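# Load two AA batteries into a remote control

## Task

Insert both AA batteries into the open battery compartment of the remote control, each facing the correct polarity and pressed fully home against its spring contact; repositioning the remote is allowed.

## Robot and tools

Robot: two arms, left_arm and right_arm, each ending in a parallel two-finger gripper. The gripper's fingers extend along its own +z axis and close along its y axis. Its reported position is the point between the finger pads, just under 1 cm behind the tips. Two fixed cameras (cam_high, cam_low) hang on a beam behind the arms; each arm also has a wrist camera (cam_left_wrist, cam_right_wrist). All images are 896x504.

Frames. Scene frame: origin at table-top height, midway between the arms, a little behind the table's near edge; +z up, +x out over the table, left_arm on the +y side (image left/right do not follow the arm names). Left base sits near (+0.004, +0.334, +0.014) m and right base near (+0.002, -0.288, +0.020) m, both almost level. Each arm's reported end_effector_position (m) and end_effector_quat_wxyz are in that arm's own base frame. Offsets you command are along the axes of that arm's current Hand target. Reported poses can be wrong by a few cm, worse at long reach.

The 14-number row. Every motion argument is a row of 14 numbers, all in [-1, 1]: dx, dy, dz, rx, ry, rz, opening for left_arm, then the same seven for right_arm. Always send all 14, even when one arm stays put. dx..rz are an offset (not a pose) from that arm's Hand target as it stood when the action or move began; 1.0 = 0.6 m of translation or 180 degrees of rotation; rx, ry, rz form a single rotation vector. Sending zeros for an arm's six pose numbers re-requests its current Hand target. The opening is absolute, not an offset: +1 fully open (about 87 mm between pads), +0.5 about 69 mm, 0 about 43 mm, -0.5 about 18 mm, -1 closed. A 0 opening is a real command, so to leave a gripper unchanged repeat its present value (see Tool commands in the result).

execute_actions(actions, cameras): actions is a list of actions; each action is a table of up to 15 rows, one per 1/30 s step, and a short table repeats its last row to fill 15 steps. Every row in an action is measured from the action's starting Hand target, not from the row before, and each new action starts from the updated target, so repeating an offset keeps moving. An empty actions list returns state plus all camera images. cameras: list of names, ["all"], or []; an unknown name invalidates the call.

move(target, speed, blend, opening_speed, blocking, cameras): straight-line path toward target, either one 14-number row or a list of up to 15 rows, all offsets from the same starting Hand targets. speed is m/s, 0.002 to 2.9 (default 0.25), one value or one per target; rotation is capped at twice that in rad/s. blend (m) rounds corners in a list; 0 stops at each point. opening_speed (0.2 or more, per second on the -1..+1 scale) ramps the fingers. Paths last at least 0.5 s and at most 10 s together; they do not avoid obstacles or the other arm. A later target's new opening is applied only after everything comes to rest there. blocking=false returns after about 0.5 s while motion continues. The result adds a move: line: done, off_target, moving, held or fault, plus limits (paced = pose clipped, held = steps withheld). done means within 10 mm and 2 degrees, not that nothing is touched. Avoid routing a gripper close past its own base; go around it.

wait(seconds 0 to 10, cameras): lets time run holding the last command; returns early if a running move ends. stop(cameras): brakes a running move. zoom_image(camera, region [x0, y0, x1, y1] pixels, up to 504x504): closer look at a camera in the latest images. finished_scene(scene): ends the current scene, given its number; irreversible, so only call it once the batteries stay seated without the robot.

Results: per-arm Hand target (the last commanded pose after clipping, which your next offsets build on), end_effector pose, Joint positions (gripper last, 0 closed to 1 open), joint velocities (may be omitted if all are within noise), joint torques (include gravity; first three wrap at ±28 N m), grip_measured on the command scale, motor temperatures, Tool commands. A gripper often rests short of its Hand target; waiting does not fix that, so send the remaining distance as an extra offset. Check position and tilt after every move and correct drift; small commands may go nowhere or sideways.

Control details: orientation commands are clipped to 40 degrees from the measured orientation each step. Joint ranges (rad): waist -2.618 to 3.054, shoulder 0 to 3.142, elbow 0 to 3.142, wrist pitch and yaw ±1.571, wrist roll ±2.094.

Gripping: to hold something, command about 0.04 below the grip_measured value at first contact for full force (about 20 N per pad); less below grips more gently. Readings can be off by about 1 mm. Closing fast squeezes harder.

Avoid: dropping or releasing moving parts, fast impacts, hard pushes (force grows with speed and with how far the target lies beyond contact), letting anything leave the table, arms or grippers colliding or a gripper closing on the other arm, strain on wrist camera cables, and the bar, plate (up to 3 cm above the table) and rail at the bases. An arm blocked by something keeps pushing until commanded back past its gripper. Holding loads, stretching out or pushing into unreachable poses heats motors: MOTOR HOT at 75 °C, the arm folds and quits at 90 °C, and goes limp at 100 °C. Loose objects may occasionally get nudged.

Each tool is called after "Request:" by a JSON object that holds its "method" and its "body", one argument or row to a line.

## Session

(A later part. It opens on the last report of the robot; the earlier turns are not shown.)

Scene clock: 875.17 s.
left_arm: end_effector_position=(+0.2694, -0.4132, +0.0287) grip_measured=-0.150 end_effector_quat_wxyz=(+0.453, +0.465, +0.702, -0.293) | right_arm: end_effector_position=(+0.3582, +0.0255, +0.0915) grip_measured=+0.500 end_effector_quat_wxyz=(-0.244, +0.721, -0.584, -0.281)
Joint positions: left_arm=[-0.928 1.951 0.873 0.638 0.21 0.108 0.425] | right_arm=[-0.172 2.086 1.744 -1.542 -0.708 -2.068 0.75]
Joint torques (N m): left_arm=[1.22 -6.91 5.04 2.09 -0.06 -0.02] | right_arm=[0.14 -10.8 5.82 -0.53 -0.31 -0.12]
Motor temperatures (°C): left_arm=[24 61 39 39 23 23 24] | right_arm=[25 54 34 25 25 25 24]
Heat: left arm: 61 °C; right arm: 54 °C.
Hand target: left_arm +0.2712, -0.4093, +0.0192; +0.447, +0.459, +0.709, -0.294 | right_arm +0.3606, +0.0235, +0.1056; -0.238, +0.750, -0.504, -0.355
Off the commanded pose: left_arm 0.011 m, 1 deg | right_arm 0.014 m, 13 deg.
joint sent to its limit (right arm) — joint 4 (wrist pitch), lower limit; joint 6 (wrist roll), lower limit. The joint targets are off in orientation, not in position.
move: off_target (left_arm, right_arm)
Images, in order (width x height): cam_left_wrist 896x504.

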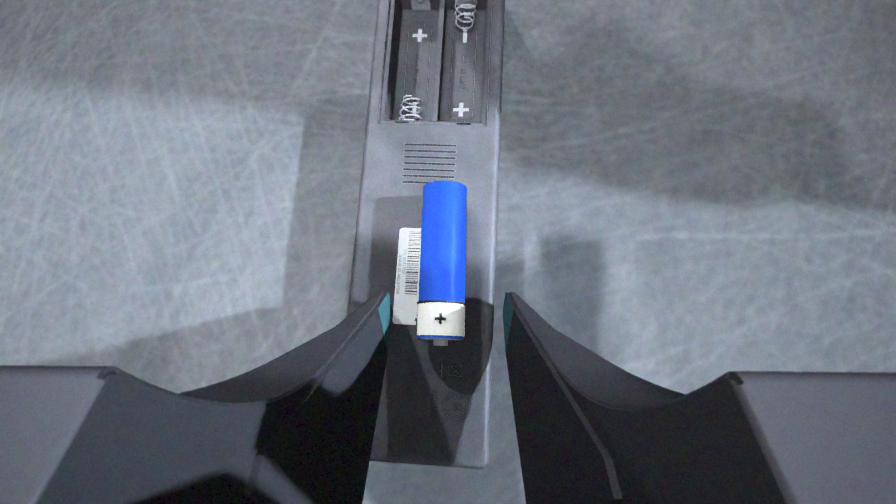

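Request:
{"method": "move", "body": {
  "target": [
    [0.014,0.0025,0.0105,0,0,0,-0.15,0,0,0,0,0,0,0.5]
  ],
  "speed": 0.05,
  "cameras": ["cam_left_wrist"]
}}

Scene clock: 881.70 s.
left_arm: end_effector_position=(+0.2738, -0.4181, +0.0278) grip_measured=-0.150 end_effector_quat_wxyz=(+0.467, +0.461, +0.693, -0.299) | right_arm: end_effector_position=(+0.3582, +0.0255, +0.0915) grip_measured=+0.500 end_effector_quat_wxyz=(-0.244, +0.721, -0.584, -0.281)
Joint positions: left_arm=[-0.925 1.982 0.873 0.704 0.213 0.108 0.425] | right_arm=[-0.172 2.086 1.744 -1.542 -0.708 -2.068 0.75]
Joint torques (N m): left_arm=[1.25 -6.28 5.05 1.8 -0.1 -0.05] | right_arm=[0.16 -10.81 5.82 -0.53 -0.32 -0.12]
Motor temperatures (°C): left_arm=[24 60 38 39 23 23 23] | right_arm=[25 54 34 25 25 25 24]
Heat: left arm: 60 °C; right arm: 54 °C.
Hand target: left_arm +0.2734, -0.4106, +0.0088; +0.447, +0.458, +0.709, -0.294 | right_arm +0.3606, +0.0235, +0.1056; -0.238, +0.750, -0.504, -0.355
Off the commanded pose: left_arm 0.020 m, 3 deg | right_arm 0.014 m, 13 deg.
joint sent to its limit (right arm) — joint 4 (wrist pitch), lower limit; joint 6 (wrist roll), lower limit. The joint targets are off in orientation, not in position.
move: off_target (left_arm, right_arm)
Images, in order (width x height): cam_left_wrist 896x504.

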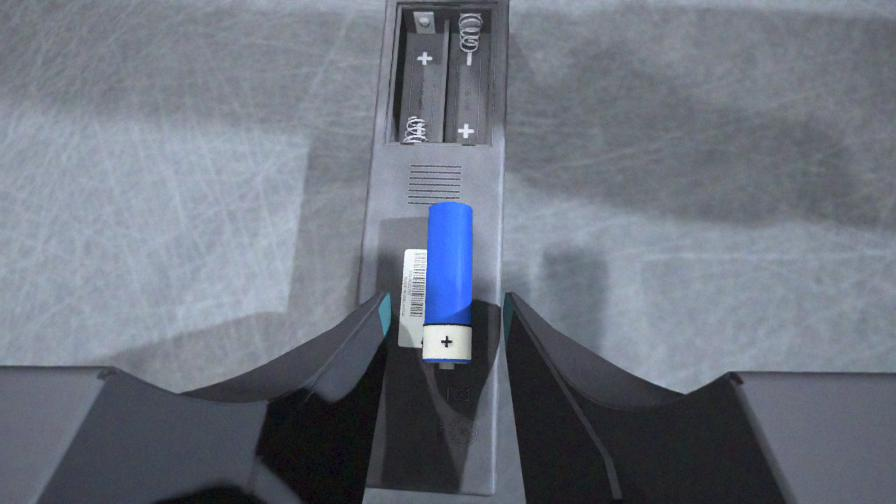

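Request:
{"method": "move", "body": {
  "target": [
    [-0.004,0.0,-0.012,0,0.045,0,-0.15,0,0,0,0,0,0,0.5]
  ],
  "speed": 0.06,
  "cameras": ["cam_left_wrist"]
}}

Scene clock: 888.77 s.
left_arm: end_effector_position=(+0.2761, -0.4203, +0.0274) grip_measured=-0.150 end_effector_quat_wxyz=(+0.429, +0.472, +0.716, -0.283) | right_arm: end_effector_position=(+0.3582, +0.0255, +0.0915) grip_measured=+0.500 end_effector_quat_wxyz=(-0.244, +0.721, -0.584, -0.281)
Joint positions: left_arm=[-0.925 1.972 0.972 0.496 0.212 0.115 0.425] | right_arm=[-0.172 2.086 1.744 -1.542 -0.708 -2.068 0.75]
Joint torques (N m): left_arm=[0.57 -10.39 5.94 0.9 -0.28 0.16] | right_arm=[0.14 -10.81 5.82 -0.53 -0.32 -0.12]
Motor temperatures (°C): left_arm=[24 59 38 38 23 23 23] | right_arm=[25 55 34 25 25 25 24]
Heat: left arm: 59 °C; right arm: 55 °C.
Hand target: left_arm +0.2712, -0.4056, +0.0141; +0.396, +0.478, +0.739, -0.261 | right_arm +0.3606, +0.0235, +0.1056; -0.238, +0.750, -0.504, -0.355
Off the commanded pose: left_arm 0.021 m, 5 deg | right_arm 0.014 m, 13 deg.
joint sent to its limit (right arm) — joint 4 (wrist pitch), lower limit; joint 6 (wrist roll), lower limit. The joint targets are off in orientation, not in position.
move: off_target (left_arm, right_arm)
Images, in order (width x height): cam_left_wrist 896x504.

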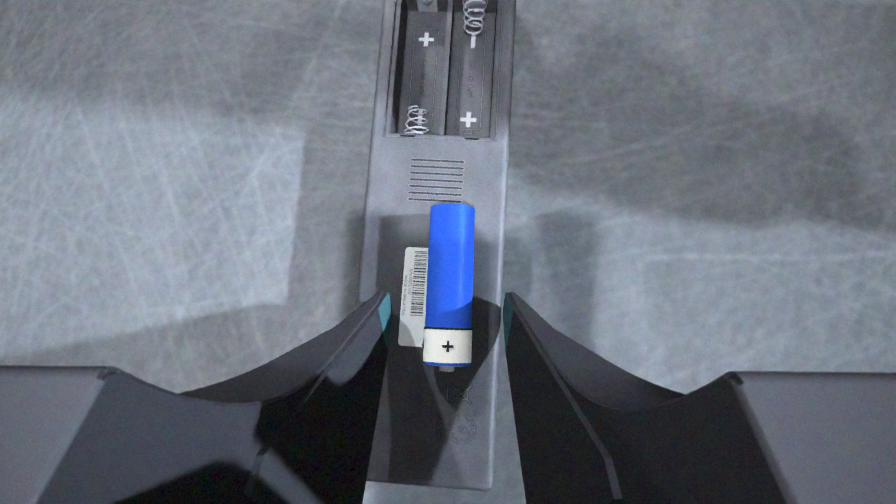

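Request:
{"method": "move", "body": {
  "target": [
    [0.018,0.0,-0.006,0,0,0,-0.15,0,0,0,0,0,0,0.5]
  ],
  "speed": 0.06,
  "cameras": ["cam_left_wrist"]
}}

Scene clock: 894.50 s.
left_arm: end_effector_position=(+0.2743, -0.4176, +0.0270) grip_measured=-0.150 end_effector_quat_wxyz=(+0.429, +0.474, +0.715, -0.282) | right_arm: end_effector_position=(+0.3582, +0.0255, +0.0915) grip_measured=+0.500 end_effector_quat_wxyz=(-0.244, +0.721, -0.584, -0.281)
Joint positions: left_arm=[-0.925 1.964 0.956 0.504 0.212 0.119 0.425] | right_arm=[-0.172 2.086 1.744 -1.542 -0.708 -2.068 0.75]
Joint torques (N m): left_arm=[1.06 -9.89 3.81 1.2 -0.24 0.12] | right_arm=[0.14 -10.81 5.82 -0.53 -0.31 -0.12]
Motor temperatures (°C): left_arm=[24 58 38 38 23 23 23] | right_arm=[25 55 34 25 25 25 24]
Heat: left arm: 58 °C; right arm: 55 °C.
Hand target: left_arm +0.2675, -0.3974, +0.0070; +0.396, +0.478, +0.739, -0.261 | right_arm +0.3606, +0.0235, +0.1056; -0.238, +0.750, -0.504, -0.355
Off the commanded pose: left_arm 0.029 m, 5 deg | right_arm 0.014 m, 13 deg.
joint sent to its limit (right arm) — joint 4 (wrist pitch), lower limit; joint 6 (wrist roll), lower limit. The joint targets are off in orientation, not in position.
move: off_target (left_arm, right_arm)
Images, in order (width x height): cam_left_wrist 896x504.

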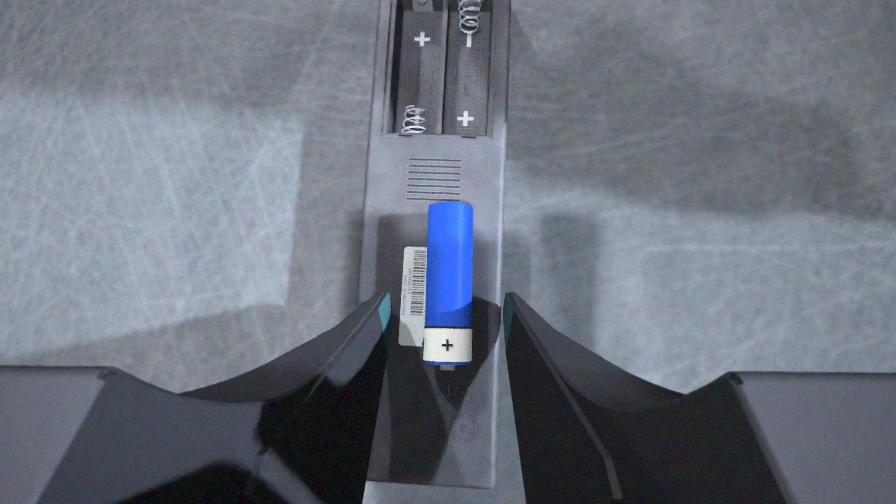

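Request:
{"method": "move", "body": {
  "target": [
    [-0.0725,0.003,-0.0256,0,0.055,0,-0.15,0.1,0,-0.1,0,0,0,0.5]
  ],
  "speed": 0.1,
  "cameras": ["cam_left_wrist"]
}}

Scene clock: 921.50 s.
left_arm: end_effector_position=(+0.2691, -0.4030, +0.0363) grip_measured=-0.150 end_effector_quat_wxyz=(+0.316, +0.496, +0.778, -0.221) | right_arm: end_effector_position=(+0.3905, -0.0519, +0.0991) grip_measured=+0.500 end_effector_quat_wxyz=(-0.252, +0.702, -0.633, -0.207)
Joint positions: left_arm=[-0.93 1.945 1.222 -0.072 0.175 0.134 0.425] | right_arm=[-0.323 2.152 1.915 -1.546 -0.635 -2.068 0.75]
Joint torques (N m): left_arm=[0.17 -11.32 8.59 1.47 -0.2 0.2] | right_arm=[0.05 -7.27 6.05 -0.3 -0.29 -0.12]
Motor temperatures (°C): left_arm=[24 60 36 36 23 23 23] | right_arm=[25 56 35 25 25 25 24]
Heat: left arm: 60 °C; right arm: 56 °C.
Hand target: left_arm +0.2740, -0.4066, +0.0517; +0.331, +0.499, +0.771, -0.218 | right_arm +0.3925, -0.0547, +0.0972; -0.238, +0.750, -0.504, -0.355
Off the commanded pose: left_arm 0.017 m, 2 deg | right_arm 0.004 m, 23 deg.
joint sent to its limit (right arm) — joint 4 (wrist pitch), lower limit; joint 6 (wrist roll), lower limit. The joint targets are off in orientation, not in position.
move: off_target (left_arm, right_arm)
Images, in order (width x height): cam_left_wrist 896x504.

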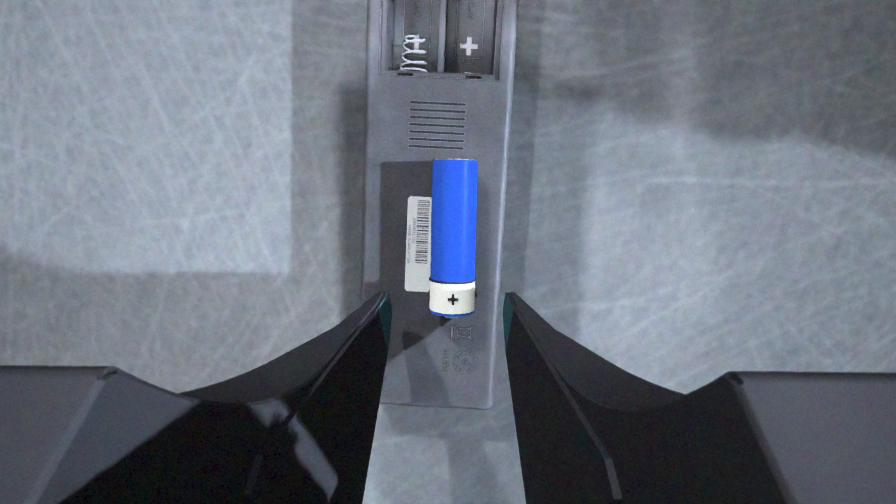

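Request:
{"method": "move", "body": {
  "target": [
    [0.0075,-0.0035,0.0285,0,0,0,-0.15,0,0,0,0,0,0,0.5]
  ],
  "speed": 0.08,
  "cameras": ["cam_left_wrist"]
}}

Scene clock: 930.77 s.
left_arm: end_effector_position=(+0.2681, -0.4083, +0.0342) grip_measured=-0.150 end_effector_quat_wxyz=(+0.317, +0.499, +0.776, -0.220) | right_arm: end_effector_position=(+0.3905, -0.0519, +0.0991) grip_measured=+0.500 end_effector_quat_wxyz=(-0.252, +0.702, -0.633, -0.207)
Joint positions: left_arm=[-0.941 1.96 1.233 -0.065 0.168 0.134 0.425] | right_arm=[-0.323 2.152 1.915 -1.546 -0.635 -2.068 0.75]
Joint torques (N m): left_arm=[0.2 -7.94 8.72 1.85 -0.2 0.14] | right_arm=[0.03 -7.27 6.05 -0.3 -0.29 -0.12]
Motor temperatures (°C): left_arm=[24 60 38 37 23 23 23] | right_arm=[25 55 34 25 25 25 24]
Heat: left arm: 60 °C; right arm: 55 °C.
Hand target: left_arm +0.2759, -0.4160, +0.0368; +0.331, +0.499, +0.771, -0.218 | right_arm +0.3925, -0.0547, +0.0972; -0.238, +0.750, -0.504, -0.355
Off the commanded pose: left_arm 0.011 m, 2 deg | right_arm 0.004 m, 23 deg.
joint sent to its limit (right arm) — joint 4 (wrist pitch), lower limit; joint 6 (wrist roll), lower limit. The joint targets are off in orientation, not in position.
move: off_target (left_arm, right_arm)
Images, in order (width x height): cam_left_wrist 896x504.

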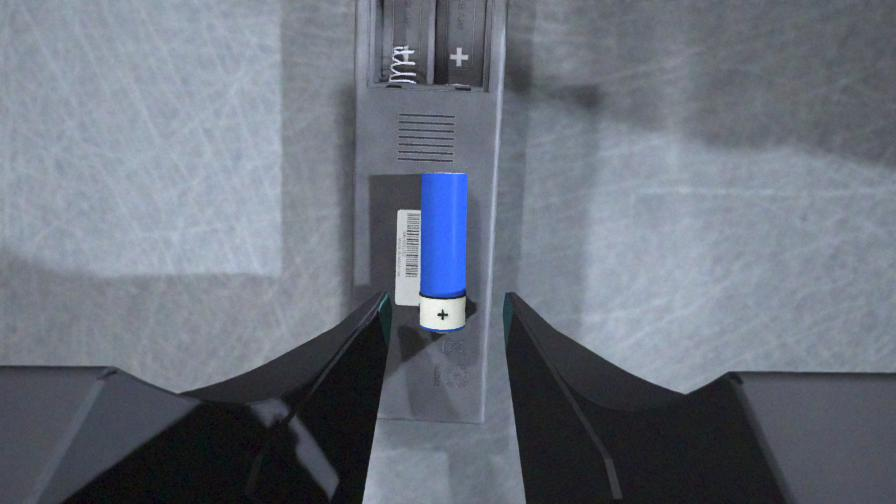

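Request:
{"method": "move", "body": {
  "target": [
    [0.006,0.002,0.0177,0,0,0,-0.15,0,0,0,0,0,0,0.5]
  ],
  "speed": 0.08,
  "cameras": ["cam_left_wrist"]
}}

Scene clock: 935.10 s.
left_arm: end_effector_position=(+0.2722, -0.4138, +0.0279) grip_measured=-0.150 end_effector_quat_wxyz=(+0.321, +0.499, +0.774, -0.221) | right_arm: end_effector_position=(+0.3905, -0.0519, +0.0991) grip_measured=+0.500 end_effector_quat_wxyz=(-0.252, +0.702, -0.633, -0.207)
Joint positions: left_arm=[-0.941 1.991 1.244 -0.037 0.167 0.134 0.425] | right_arm=[-0.323 2.152 1.915 -1.546 -0.635 -2.068 0.75]
Joint torques (N m): left_arm=[0.25 -7.79 8.55 1.85 -0.22 0.14] | right_arm=[0.05 -7.27 6.05 -0.3 -0.29 -0.12]
Motor temperatures (°C): left_arm=[24 59 38 38 23 23 23] | right_arm=[25 54 34 25 25 25 24]
Heat: left arm: 59 °C; right arm: 54 °C.
Hand target: left_arm +0.2791, -0.4205, +0.0269; +0.331, +0.499, +0.771, -0.219 | right_arm +0.3925, -0.0547, +0.0972; -0.238, +0.750, -0.504, -0.355
Off the commanded pose: left_arm 0.010 m, 1 deg | right_arm 0.004 m, 23 deg.
joint sent to its limit (right arm) — joint 4 (wrist pitch), lower limit; joint 6 (wrist roll), lower limit. The joint targets are off in orientation, not in position.
move: off_target (right_arm)
Images, in order (width x height): cam_left_wrist 896x504.

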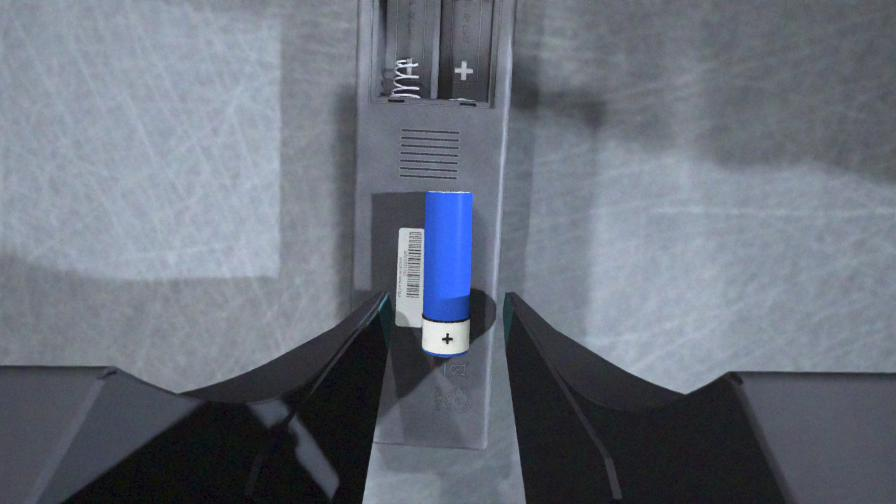

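Request:
{"method": "move", "body": {
  "target": [
    [0.004,0,0.003,0,0,0,-0.15,0,0,0,0,0,0,0.5],
    [0.004,0,0.003,0,0,0,-0.74,0,0,0,0,0,0,0.5],
    [-0.0364,0,-0.0344,0,0,0,-0.74,0,0,0,0,0,0,0.5]
  ],
  "speed": 0.08,
  "opening_speed": 0.5,
  "cameras": ["cam_left_wrist"]
}}

Scene clock: 944.57 s.
left_arm: end_effector_position=(+0.2728, -0.4156, +0.0349) grip_measured=-0.606 end_effector_quat_wxyz=(+0.311, +0.501, +0.779, -0.216) | right_arm: end_effector_position=(+0.3905, -0.0519, +0.0991) grip_measured=+0.500 end_effector_quat_wxyz=(-0.252, +0.702, -0.633, -0.207)
Joint positions: left_arm=[-0.943 1.996 1.299 -0.113 0.165 0.134 0.197] | right_arm=[-0.323 2.152 1.915 -1.546 -0.635 -2.068 0.75]
Joint torques (N m): left_arm=[0.39 -12.81 8.85 1.52 -0.2 0.13] | right_arm=[0.03 -7.28 6.05 -0.3 -0.29 -0.12]
Motor temperatures (°C): left_arm=[24 59 40 38 23 23 23] | right_arm=[25 53 34 25 25 25 24]
Heat: left arm: 59 °C; right arm: 53 °C.
Hand target: left_arm +0.2792, -0.4203, +0.0570; +0.331, +0.499, +0.771, -0.218 | right_arm +0.3925, -0.0547, +0.0972; -0.238, +0.750, -0.504, -0.355
Off the commanded pose: left_arm 0.023 m, 3 deg | right_arm 0.004 m, 23 deg.
joint sent to its limit (right arm) — joint 4 (wrist pitch), lower limit; joint 6 (wrist roll), lower limit. The joint targets are off in orientation, not in position.
move: off_target (left_arm, right_arm)
Images, in order (width x height): cam_left_wrist 896x504.

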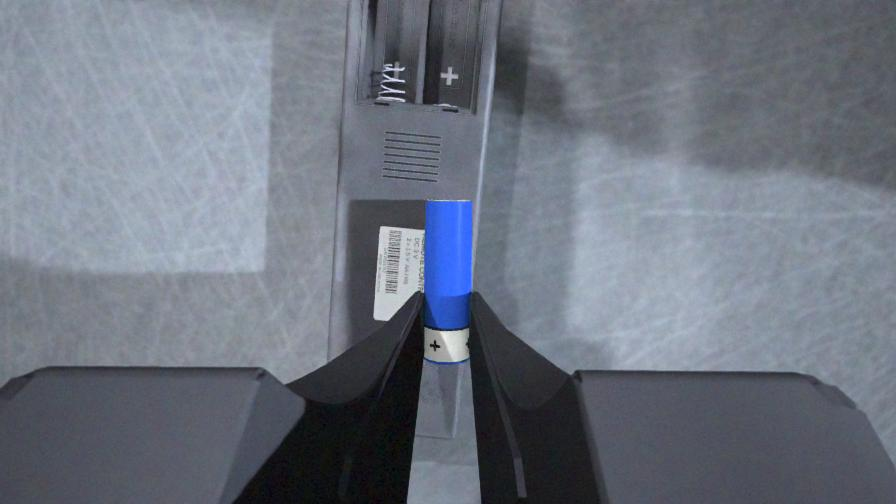

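Request:
{"method": "move", "body": {
  "target": [
    [-0.0882,-0.0073,0.0933,0.016,0.139,0.0153,-0.74,0.05,0,-0.15,0,0,0,0.5]
  ],
  "speed": 0.1,
  "cameras": ["cam_left_wrist"]
}}

Scene clock: 966.70 s.
left_arm: end_effector_position=(+0.3042, -0.4949, +0.0643) grip_measured=-0.606 end_effector_quat_wxyz=(+0.200, +0.549, +0.798, -0.146) | right_arm: end_effector_position=(+0.4242, -0.1333, +0.1334) grip_measured=+0.500 end_effector_quat_wxyz=(-0.288, +0.680, -0.667, -0.104)
Joint positions: left_arm=[-0.999 2.735 2.841 -1.187 0.112 0.178 0.197] | right_arm=[-0.468 2.212 2.159 -1.547 -0.622 -2.068 0.75]
Joint torques (N m): left_arm=[0.4 -12.07 8.72 1.09 -0.25 0.2] | right_arm=[-0.16 -7.69 6.22 0.08 -0.36 -0.11]
Motor temperatures (°C): left_arm=[24 63 43 38 23 23 24] | right_arm=[25 52 35 25 25 25 24]
Heat: left arm: 63 °C; right arm: 52 °C.
Hand target: left_arm +0.3064, -0.4925, +0.0570; +0.149, +0.561, +0.806, -0.116 | right_arm +0.4260, -0.1367, +0.1311; -0.238, +0.750, -0.504, -0.355
Off the commanded pose: left_arm 0.008 m, 7 deg | right_arm 0.004 m, 36 deg.
elbow stopped short (left arm): the move would have taken joint 3 (elbow) straighter than the controller allows.
joint sent to its limit (right arm) — joint 4 (wrist pitch), lower limit; joint 6 (wrist roll), lower limit. The joint targets are off in orientation, not in position.
move: off_target (left_arm, right_arm)
Images, in order (width x height): cam_left_wrist 896x504.

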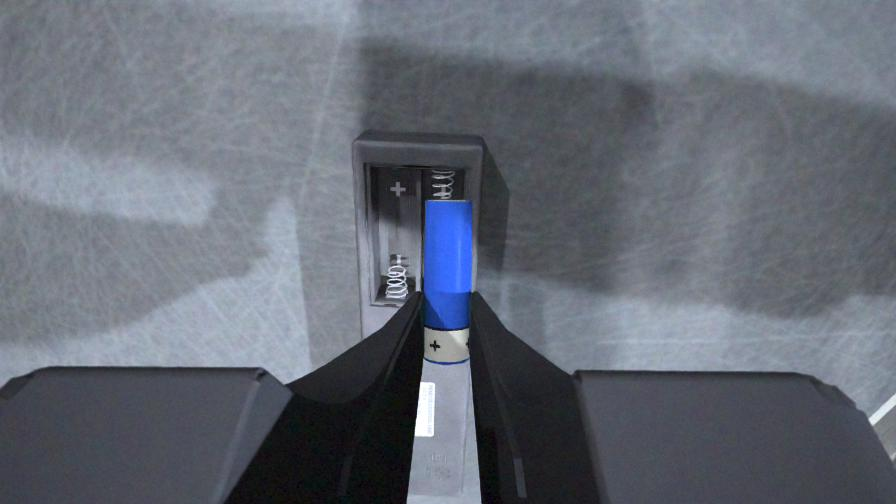

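Request:
{"method": "move", "body": {
  "target": [
    [0.0387,0.0,0.0295,0,0,0,-0.74,0,0,0,0,0,0,0.5]
  ],
  "speed": 0.08,
  "cameras": ["cam_left_wrist"]
}}

Scene clock: 977.97 s.
left_arm: end_effector_position=(+0.2972, -0.4832, +0.0400) grip_measured=-0.606 end_effector_quat_wxyz=(+0.163, +0.557, +0.804, -0.129) | right_arm: end_effector_position=(+0.4242, -0.1333, +0.1334) grip_measured=+0.500 end_effector_quat_wxyz=(-0.288, +0.680, -0.667, -0.104)
Joint positions: left_arm=[-0.999 2.773 2.841 -1.234 0.112 0.189 0.197] | right_arm=[-0.468 2.212 2.159 -1.547 -0.622 -2.068 0.75]
Joint torques (N m): left_arm=[0.83 -12.11 8.46 0.95 -0.21 0.2] | right_arm=[-0.23 -7.69 6.22 0.08 -0.36 -0.11]
Motor temperatures (°C): left_arm=[24 63 43 37 23 23 24] | right_arm=[25 52 35 25 25 25 24]
Heat: left arm: 63 °C; right arm: 52 °C.
Hand target: left_arm +0.3008, -0.4786, +0.0321; +0.149, +0.561, +0.806, -0.117 | right_arm +0.4260, -0.1367, +0.1311; -0.238, +0.750, -0.504, -0.355
Off the commanded pose: left_arm 0.010 m, 2 deg | right_arm 0.004 m, 36 deg.
joint sent to its limit (right arm) — joint 4 (wrist pitch), lower limit; joint 6 (wrist roll), lower limit. The joint targets are off in orientation, not in position.
move: off_target (right_arm)
Images, in order (width x height): cam_left_wrist 896x504.

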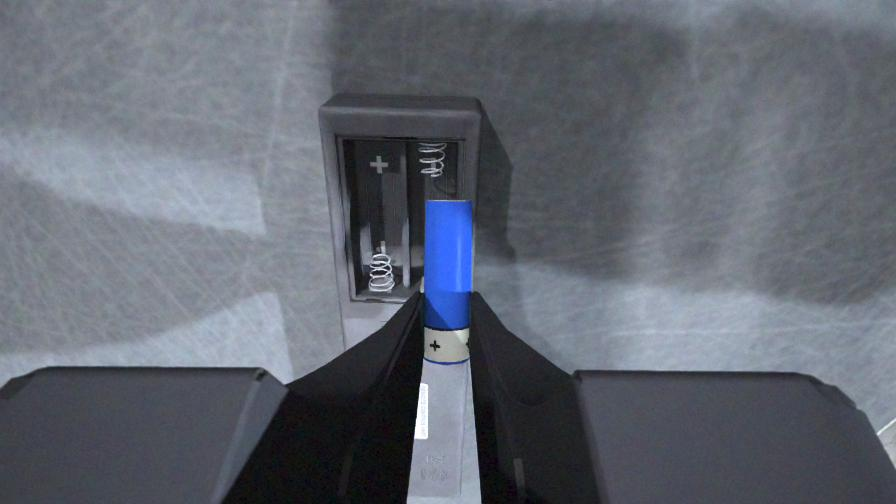

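Request:
{"method": "move", "body": {
  "target": [
    [0,0.0075,0,0,0,0,-0.74,0,0,0,0,0,0,0.5],
    [0.009,0.0075,0.022,0,0,0,-0.74,0,0,0,0,0,0,0.5]
  ],
  "speed": 0.06,
  "cameras": ["cam_left_wrist"]
}}

Request:
{"method": "zoom_image", "body": {
  "camera": "cam_left_wrist",
  "region": [310, 80, 530, 380]
}}

Scene clock: 996.57 s.
left_arm: end_effector_position=(+0.2989, -0.4810, +0.0301) grip_measured=-0.606 end_effector_quat_wxyz=(+0.156, +0.559, +0.805, -0.125) | right_arm: end_effector_position=(+0.4242, -0.1333, +0.1334) grip_measured=+0.500 end_effector_quat_wxyz=(-0.288, +0.680, -0.667, -0.104)
Joint positions: left_arm=[-0.995 2.791 2.841 -1.232 0.111 0.198 0.197] | right_arm=[-0.468 2.212 2.159 -1.547 -0.622 -2.068 0.75]
Joint torques (N m): left_arm=[1.14 -12.1 6.97 1.09 -0.18 0.2] | right_arm=[-0.21 -7.69 6.22 0.08 -0.36 -0.11]
Motor temperatures (°C): left_arm=[24 63 44 36 23 23 24] | right_arm=[25 53 36 25 25 25 24]
Heat: left arm: 63 °C; right arm: 53 °C.
Hand target: left_arm +0.3047, -0.4771, +0.0178; +0.149, +0.561, +0.806, -0.117 | right_arm +0.4260, -0.1367, +0.1311; -0.238, +0.750, -0.504, -0.355
Off the commanded pose: left_arm 0.014 m, 1 deg | right_arm 0.004 m, 36 deg.
elbow stopped short (left arm): the move would have taken joint 3 (elbow) straighter than the controller allows.
joint sent to its limit (right arm) — joint 4 (wrist pitch), lower limit; joint 6 (wrist roll), lower limit. The joint targets are off in orientation, not in position.
move: off_target (left_arm, right_arm)
Images, in order (width x height): cam_left_wrist 896x504.

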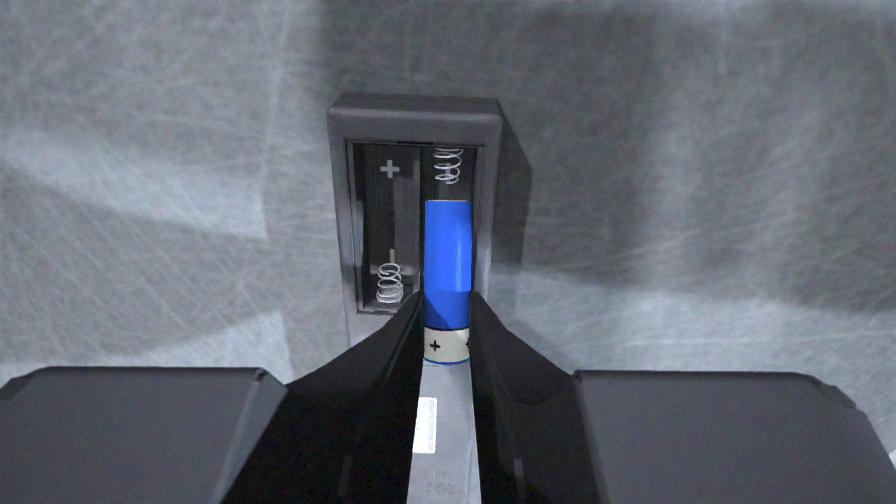

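Scaled by 1.680 from the camera's 896x504 image, which has a finer 1280x720 frame.

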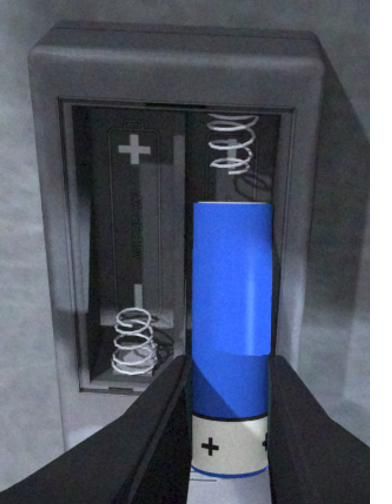

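Request:
{"method": "move", "body": {
  "target": [
    [0.0055,0.001,0.0226,0,0,0,-0.74,0,0,0,0,0,0,0.5]
  ],
  "speed": 0.06,
  "cameras": ["cam_left_wrist"]
}}

Request:
{"method": "zoom_image", "body": {
  "camera": "cam_left_wrist",
  "region": [310, 80, 530, 380]
}}

Scene clock: 1003.80 s.
left_arm: end_effector_position=(+0.2993, -0.4816, +0.0258) grip_measured=-0.606 end_effector_quat_wxyz=(+0.155, +0.559, +0.805, -0.125) | right_arm: end_effector_position=(+0.4242, -0.1333, +0.1334) grip_measured=+0.500 end_effector_quat_wxyz=(-0.288, +0.680, -0.667, -0.104)
Joint positions: left_arm=[-0.995 2.791 2.824 -1.217 0.111 0.198 0.197] | right_arm=[-0.468 2.212 2.159 -1.547 -0.622 -2.068 0.75]
Joint torques (N m): left_arm=[1.2 -11.55 5.04 1.33 -0.18 0.2] | right_arm=[-0.23 -7.69 6.22 0.08 -0.36 -0.11]
Motor temperatures (°C): left_arm=[24 63 43 36 23 23 24] | right_arm=[25 53 36 25 25 25 24]
Heat: left arm: 63 °C; right arm: 53 °C.
Hand target: left_arm +0.3056, -0.4788, +0.0040; +0.149, +0.561, +0.806, -0.117 | right_arm +0.4260, -0.1367, +0.1311; -0.238, +0.750, -0.504, -0.355
Off the commanded pose: left_arm 0.023 m, 1 deg | right_arm 0.004 m, 36 deg.
joint sent to its limit (right arm) — joint 4 (wrist pitch), lower limit; joint 6 (wrist roll), lower limit. The joint targets are off in orientation, not in position.
move: off_target (left_arm, right_arm)
Images, in order (width x height): cam_left_wrist 896x504.

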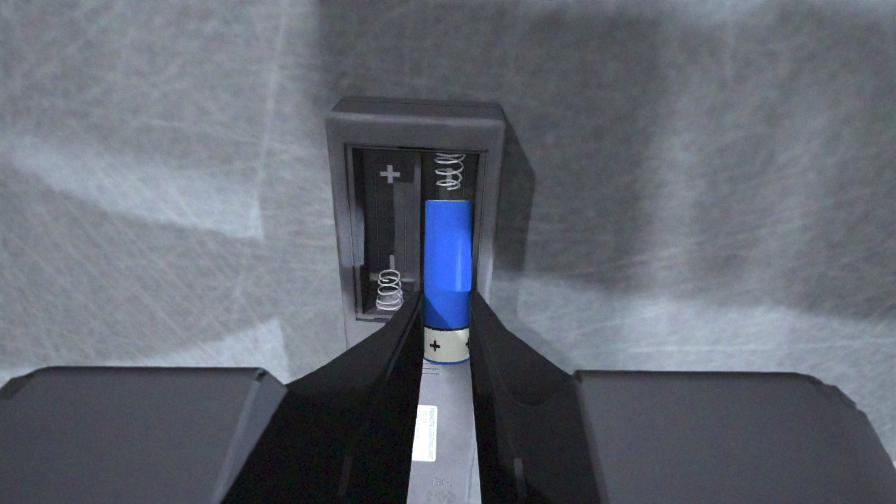

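Scaled by 1.680 from the camera's 896x504 image, which has a finer 1280x720 frame.

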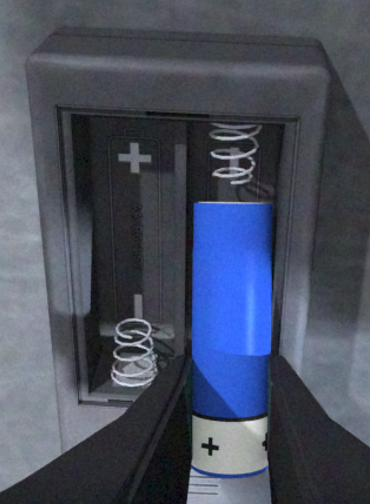

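Request:
{"method": "move", "body": {
  "target": [
    [0.0055,0.001,0.019,0,0,0,-0.74,0,0,0,0,0,0,0.5]
  ],
  "speed": 0.06,
  "cameras": ["cam_left_wrist"]
}}

Request:
{"method": "zoom_image", "body": {
  "camera": "cam_left_wrist",
  "region": [310, 80, 530, 380]
}}

Scene clock: 1011.73 s.
left_arm: end_effector_position=(+0.2997, -0.4811, +0.0240) grip_measured=-0.606 end_effector_quat_wxyz=(+0.154, +0.559, +0.805, -0.124) | right_arm: end_effector_position=(+0.4242, -0.1333, +0.1334) grip_measured=+0.500 end_effector_quat_wxyz=(-0.288, +0.680, -0.667, -0.104)
Joint positions: left_arm=[-0.994 2.791 2.817 -1.213 0.111 0.199 0.197] | right_arm=[-0.468 2.212 2.159 -1.547 -0.622 -2.068 0.75]
Joint torques (N m): left_arm=[1.09 -10.86 3.28 1.57 -0.15 0.2] | right_arm=[-0.23 -7.69 6.22 0.08 -0.36 -0.11]
Motor temperatures (°C): left_arm=[24 63 41 36 23 23 24] | right_arm=[25 53 37 25 25 25 24]
Heat: left arm: 63 °C; right arm: 53 °C.
Hand target: left_arm +0.3065, -0.4797, -0.0078; +0.149, +0.561, +0.806, -0.117 | right_arm +0.4260, -0.1367, +0.1311; -0.238, +0.750, -0.504, -0.355
Off the commanded pose: left_arm 0.032 m, 1 deg | right_arm 0.004 m, 36 deg.
joint sent to its limit (right arm) — joint 4 (wrist pitch), lower limit; joint 6 (wrist roll), lower limit. The joint targets are off in orientation, not in position.
move: off_target (left_arm, right_arm)
Images, in order (width x height): cam_left_wrist 896x504.

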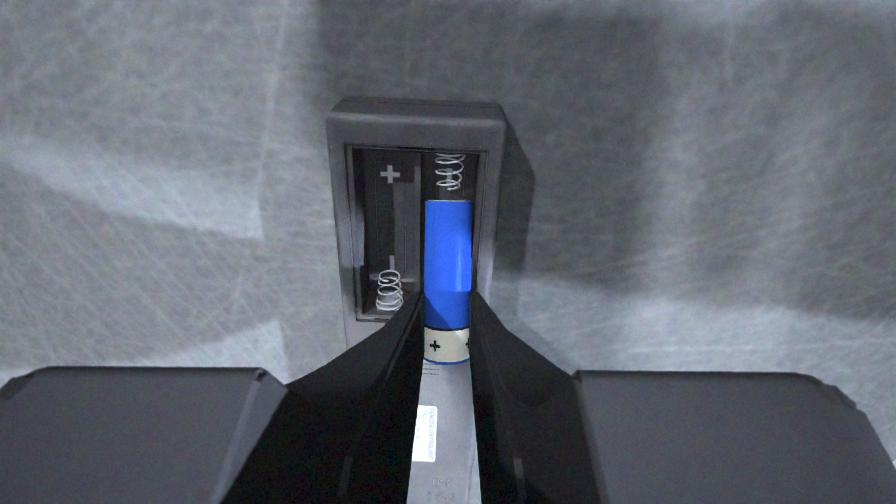

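Scaled by 1.680 from the camera's 896x504 image, which has a finer 1280x720 frame.

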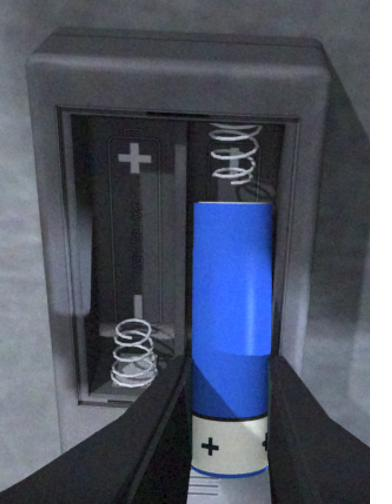

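Request:
{"method": "move", "body": {
  "target": [
    [-0.009,0,-0.036,0,0,0,-0.74,0,0,0,0,0,0,0.5],
    [-0.009,0,-0.036,0,0,0,-0.3,0,0,0,0,0,0,0.5],
    [-0.04,0,-0.14,0,0,0,-0.3,0,0,0,0,0,0,0.5]
  ],
  "speed": 0.08,
  "opening_speed": 0.5,
  "cameras": ["cam_left_wrist"]
}}

Request:
{"method": "zoom_image", "body": {
  "camera": "cam_left_wrist",
  "region": [310, 80, 530, 380]
}}

Scene clock: 1022.13 s.
left_arm: end_effector_position=(+0.2983, -0.4723, +0.0457) grip_measured=-0.300 end_effector_quat_wxyz=(+0.154, +0.559, +0.806, -0.120) | right_arm: end_effector_position=(+0.4242, -0.1333, +0.1334) grip_measured=+0.500 end_effector_quat_wxyz=(-0.288, +0.680, -0.667, -0.104)
Joint positions: left_arm=[-0.989 2.759 2.844 -1.276 0.107 0.203 0.35] | right_arm=[-0.468 2.212 2.159 -1.547 -0.622 -2.068 0.75]
Joint torques (N m): left_arm=[1.25 -18.52 8.36 0.86 -0.1 0.17] | right_arm=[-0.21 -7.69 6.2 0.08 -0.36 -0.11]
Motor temperatures (°C): left_arm=[24 64 40 36 23 23 24] | right_arm=[25 53 37 25 25 25 24]
Heat: left arm: 64 °C; right arm: 53 °C.
Hand target: left_arm +0.3051, -0.4707, +0.0789; +0.149, +0.561, +0.806, -0.116 | right_arm +0.4260, -0.1367, +0.1311; -0.238, +0.750, -0.504, -0.355
Off the commanded pose: left_arm 0.034 m, 1 deg | right_arm 0.004 m, 36 deg.
elbow stopped short (left arm): the move would have taken joint 3 (elbow) straighter than the controller allows.
joint sent to its limit (right arm) — joint 4 (wrist pitch), lower limit; joint 6 (wrist roll), lower limit. The joint targets are off in orientation, not in position.
move: off_target (left_arm, right_arm); target 2's new opening was sent with left_arm's hand 0.013 m and 1 deg from that target
Images, in order (width x height): cam_left_wrist 896x504.

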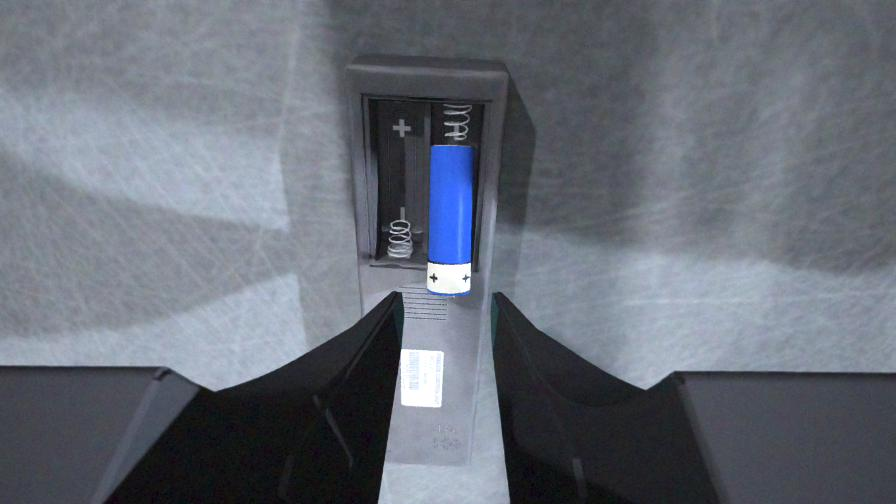

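Scaled by 1.680 from the camera's 896x504 image, which has a finer 1280x720 frame.

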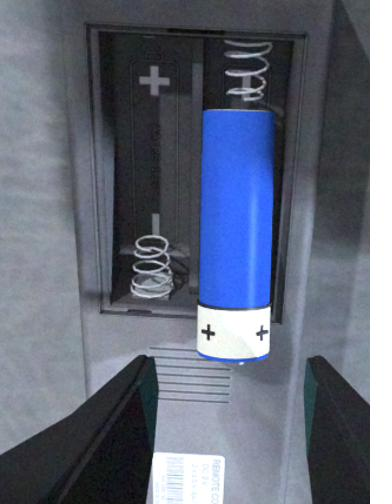

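Request:
{"method": "move", "body": {
  "target": [
    [0.1765,0,-0.0523,0,-0.122,0,-0.3,0,0,0,0,0,0,0.5]
  ],
  "speed": 0.15,
  "cameras": []
}}

Request:
{"method": "move", "body": {
  "target": [
    [0,0,0,0,0,0,-0.3,-0.2248,0.001,0.2738,0.2236,0.217,0.4722,0.5]
  ],
  "speed": 0.3,
  "cameras": ["cam_left_wrist"]
}}

Request:
{"method": "move", "body": {
  "target": [
    [0,0,0,0,0,0,-0.3,0,0,0.04,0,0,0.511,0.5]
  ],
  "speed": 0.4,
  "cameras": ["cam_right_wrist"]
}}

Scene clock: 1042.30 s.
left_arm: end_effector_position=(+0.2621, -0.3665, +0.0557) grip_measured=-0.300 end_effector_quat_wxyz=(+0.279, +0.529, +0.772, -0.215) | right_arm: end_effector_position=(+0.4242, -0.1333, +0.1334) grip_measured=+0.500 end_effector_quat_wxyz=(-0.288, +0.680, -0.667, -0.104)
Joint positions: left_arm=[-0.875 1.845 1.218 -0.261 0.249 0.239 0.35] | right_arm=[-0.468 2.212 2.159 -1.547 -0.622 -2.068 0.75]
Joint torques (N m): left_arm=[0.99 -11.59 6.16 1.69 0.02 0.15] | right_arm=[-0.21 -7.69 6.2 0.08 -0.36 -0.11]
Motor temperatures (°C): left_arm=[24 82 40 35 23 23 23] | right_arm=[25 53 37 25 25 25 24]
Heat: left arm: 82 °C; right arm: 53 °C. Fold the left arm in close to its base, or ease its load, before you think long.
Hand target: left_arm +0.2669, -0.3677, +0.0690; +0.300, +0.528, +0.763, -0.221 | right_arm +0.4260, -0.1367, +0.1311; -0.238, +0.750, -0.504, -0.355
Off the commanded pose: left_arm 0.014 m, 3 deg | right_arm 0.004 m, 36 deg.
MOTOR HOT: joint 2 (shoulder) of the left arm reports 82 °C; the controller's stop level is 90 °C. To cool a motor, set the load down, stop pushing, or move to a pose that needs little force.
joint sent to its limit (right arm) — joint 4 (wrist pitch), lower limit; joint 6 (wrist roll), lower limit. The joint targets are off in orientation, not in position.
move: off_target (left_arm, right_arm)
No camera images: "cameras" was empty.

Scene clock: 1045.43 s.
left_arm: end_effector_position=(+0.2621, -0.3665, +0.0557) grip_measured=-0.300 end_effector_quat_wxyz=(+0.279, +0.529, +0.772, -0.215) | right_arm: end_effector_position=(+0.3430, +0.0601, +0.1320) grip_measured=+0.500 end_effector_quat_wxyz=(+0.005, -0.184, +0.983, +0.004)
Joint positions: left_arm=[-0.875 1.845 1.218 -0.26 0.249 0.239 0.35] | right_arm=[0.19 2.027 1.912 -1.445 -0.009 -0.179 0.75]
Joint torques (N m): left_arm=[0.98 -11.55 6.11 1.74 0.01 0.16] | right_arm=[0.35 -6.72 6.48 0.25 0.14 0.12]
Motor temperatures (°C): left_arm=[24 81 40 35 23 23 23] | right_arm=[25 53 37 25 25 25 24]
Heat: left arm: 81 °C; right arm: 53 °C. Fold the left arm in close to its base, or ease its load, before you think long.
Hand target: left_arm +0.2669, -0.3676, +0.0689; +0.300, +0.528, +0.763, -0.221 | right_arm +0.3451, +0.0597, +0.1312; +0.000, -0.179, +0.984, +0.000
Off the commanded pose: left_arm 0.014 m, 3 deg | right_arm 0.002 m, 1 deg.
MOTOR HOT: still on. Joint 2 (shoulder) of the left arm reports 81 °C.
move: off_target (left_arm)
Images, in order (width x height): cam_left_wrist 896x504.

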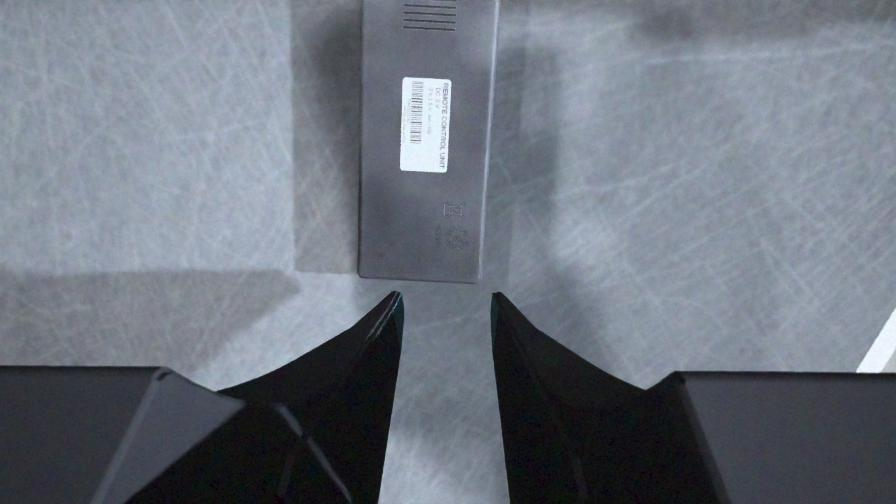

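Scene clock: 1048.37 s.
left_arm: end_effector_position=(+0.2621, -0.3665, +0.0557) grip_measured=-0.300 end_effector_quat_wxyz=(+0.279, +0.529, +0.772, -0.215) | right_arm: end_effector_position=(+0.3433, +0.0614, +0.0941) grip_measured=+0.500 end_effector_quat_wxyz=(-0.021, +0.578, +0.816, -0.011)
Joint positions: left_arm=[-0.875 1.845 1.218 -0.26 0.249 0.239 0.35] | right_arm=[0.058 1.95 1.645 -1.313 -0.009 1.29 0.75]
Joint torques (N m): left_arm=[1.09 -11.59 6.19 1.71 0.02 0.15] | right_arm=[0.13 -11.63 4.25 0.28 0.21 0.13]
Motor temperatures (°C): left_arm=[24 81 39 36 23 23 23] | right_arm=[25 54 37 25 25 25 24]
Heat: left arm: 81 °C; right arm: 54 °C. Fold the left arm in close to its base, or ease its load, before you think long.
Hand target: left_arm +0.2669, -0.3676, +0.0689; +0.300, +0.528, +0.763, -0.221 | right_arm +0.3452, +0.0598, +0.1071; +0.000, +0.583, +0.812, +0.000
Off the commanded pose: left_arm 0.014 m, 3 deg | right_arm 0.013 m, 3 deg.
MOTOR HOT: still on. Joint 2 (shoulder) of the left arm reports 81 °C.
move: off_target (left_arm, right_arm)
Images, in order (width x height): cam_right_wrist 896x504.

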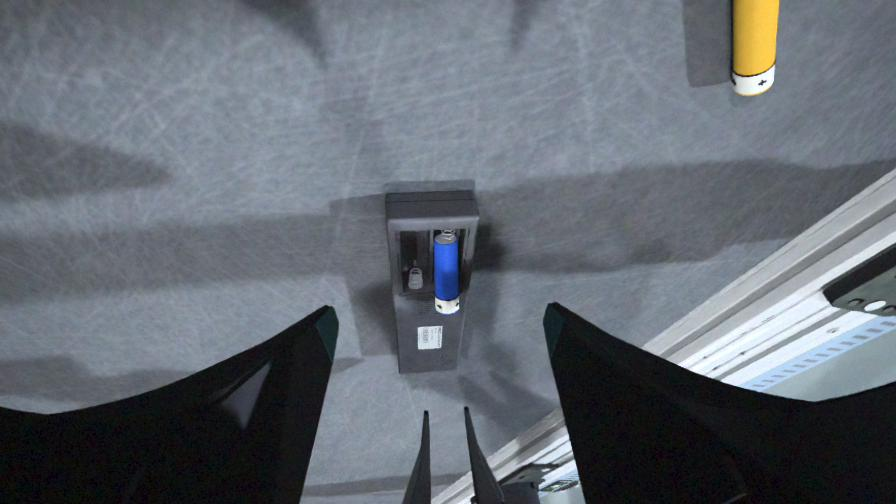

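Request:
{"method": "move", "body": {
  "target": [
    [0.183,-0.008,-0.244,0,0,0,-0.3,0.095,0.0075,0.075,0,0.139,0,0.5]
  ],
  "speed": 0.2,
  "cameras": ["cam_right_wrist"]
}}

Scene clock: 1066.97 s.
left_arm: end_effector_position=(+0.2039, -0.2030, +0.0997) grip_measured=-0.300 end_effector_quat_wxyz=(+0.303, +0.525, +0.764, -0.221) | right_arm: end_effector_position=(+0.3311, +0.1153, +0.0666) grip_measured=+0.500 end_effector_quat_wxyz=(-0.169, +0.571, +0.794, +0.124)
Joint positions: left_arm=[-0.586 1.164 0.755 -0.504 0.432 0.468 0.35] | right_arm=[0.03 2.01 1.491 -1.177 -0.405 1.251 0.75]
Joint torques (N m): left_arm=[0.9 -4.18 6.61 1.33 0.11 0.23] | right_arm=[-0.25 -6.63 4.14 0.1 -0.26 -0.1]
Motor temperatures (°C): left_arm=[24 77 39 36 23 23 23] | right_arm=[25 54 36 25 25 25 24]
Heat: left arm: 77 °C; right arm: 54 °C. Fold the left arm in close to its base, or ease its load, before you think long.
Hand target: left_arm +0.2009, -0.1995, +0.0990; +0.300, +0.528, +0.763, -0.221 | right_arm +0.3312, +0.1152, +0.0622; -0.176, +0.569, +0.793, +0.127
Off the commanded pose: left_arm 0.005 m, 1 deg | right_arm 0.004 m, 1 deg.
MOTOR HOT: still on. Joint 2 (shoulder) of the left arm reports 77 °C.
move: done
Images, in order (width x height): cam_right_wrist 896x504.

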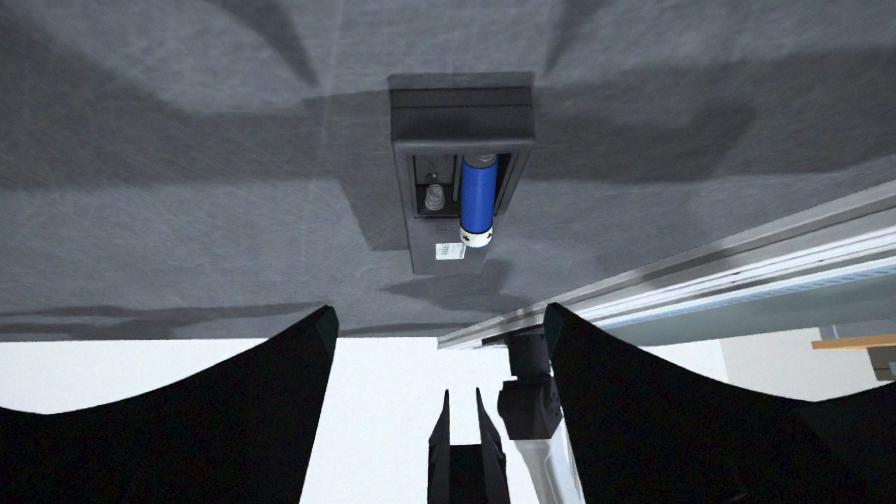

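Request:
{"method": "move", "body": {
  "target": [
    [0,0,0,0,0,0,-0.3,0.03,-0.0125,0.014,0,0,0,0.5],
    [0,0,0,0,0,0,-0.3,0.0055,-0.0125,0.067,0,0,0,0.5]
  ],
  "speed": 0.12,
  "cameras": ["cam_right_wrist"]
}}

Scene clock: 1074.97 s.
left_arm: end_effector_position=(+0.2037, -0.2029, +0.0997) grip_measured=-0.300 end_effector_quat_wxyz=(+0.302, +0.525, +0.764, -0.221) | right_arm: end_effector_position=(+0.3186, +0.1293, +0.0311) grip_measured=+0.500 end_effector_quat_wxyz=(-0.168, +0.566, +0.797, +0.127)
Joint positions: left_arm=[-0.586 1.164 0.755 -0.505 0.432 0.469 0.35] | right_arm=[0.069 2.01 1.341 -1.007 -0.412 1.282 0.75]
Joint torques (N m): left_arm=[0.87 -4.19 6.54 1.3 0.12 0.21] | right_arm=[0.55 -6.6 3.86 0.14 -0.25 0.13]
Motor temperatures (°C): left_arm=[24 72 39 35 23 23 23] | right_arm=[25 54 35 25 25 25 24]
Heat: left arm: 72 °C; right arm: 54 °C. Fold the left arm in close to its base, or ease its load, before you think long.
Hand target: left_arm +0.2009, -0.1995, +0.0989; +0.300, +0.528, +0.763, -0.221 | right_arm +0.3178, +0.1318, +0.0271; -0.176, +0.569, +0.793, +0.127
Off the commanded pose: left_arm 0.004 m, 0 deg | right_arm 0.005 m, 1 deg.
MOTOR HOT: still on. Joint 2 (shoulder) of the left arm reports 72 °C.
move: done
Images, in order (width x height): cam_right_wrist 896x504.

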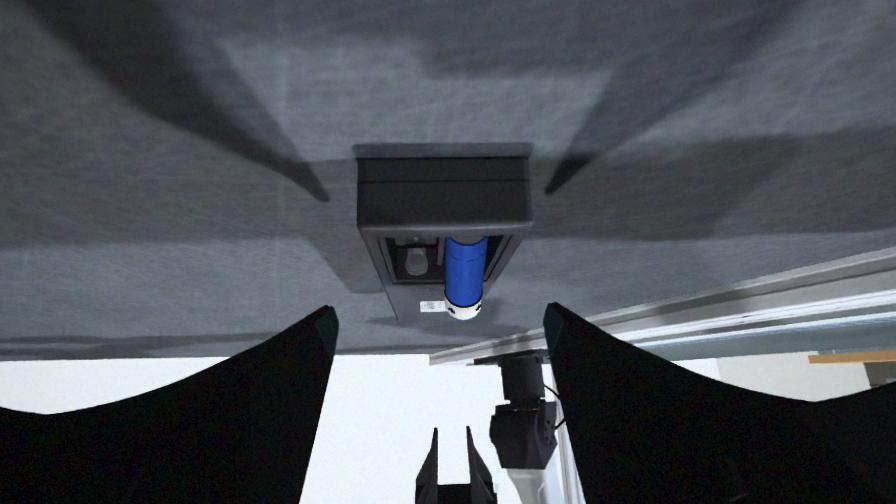

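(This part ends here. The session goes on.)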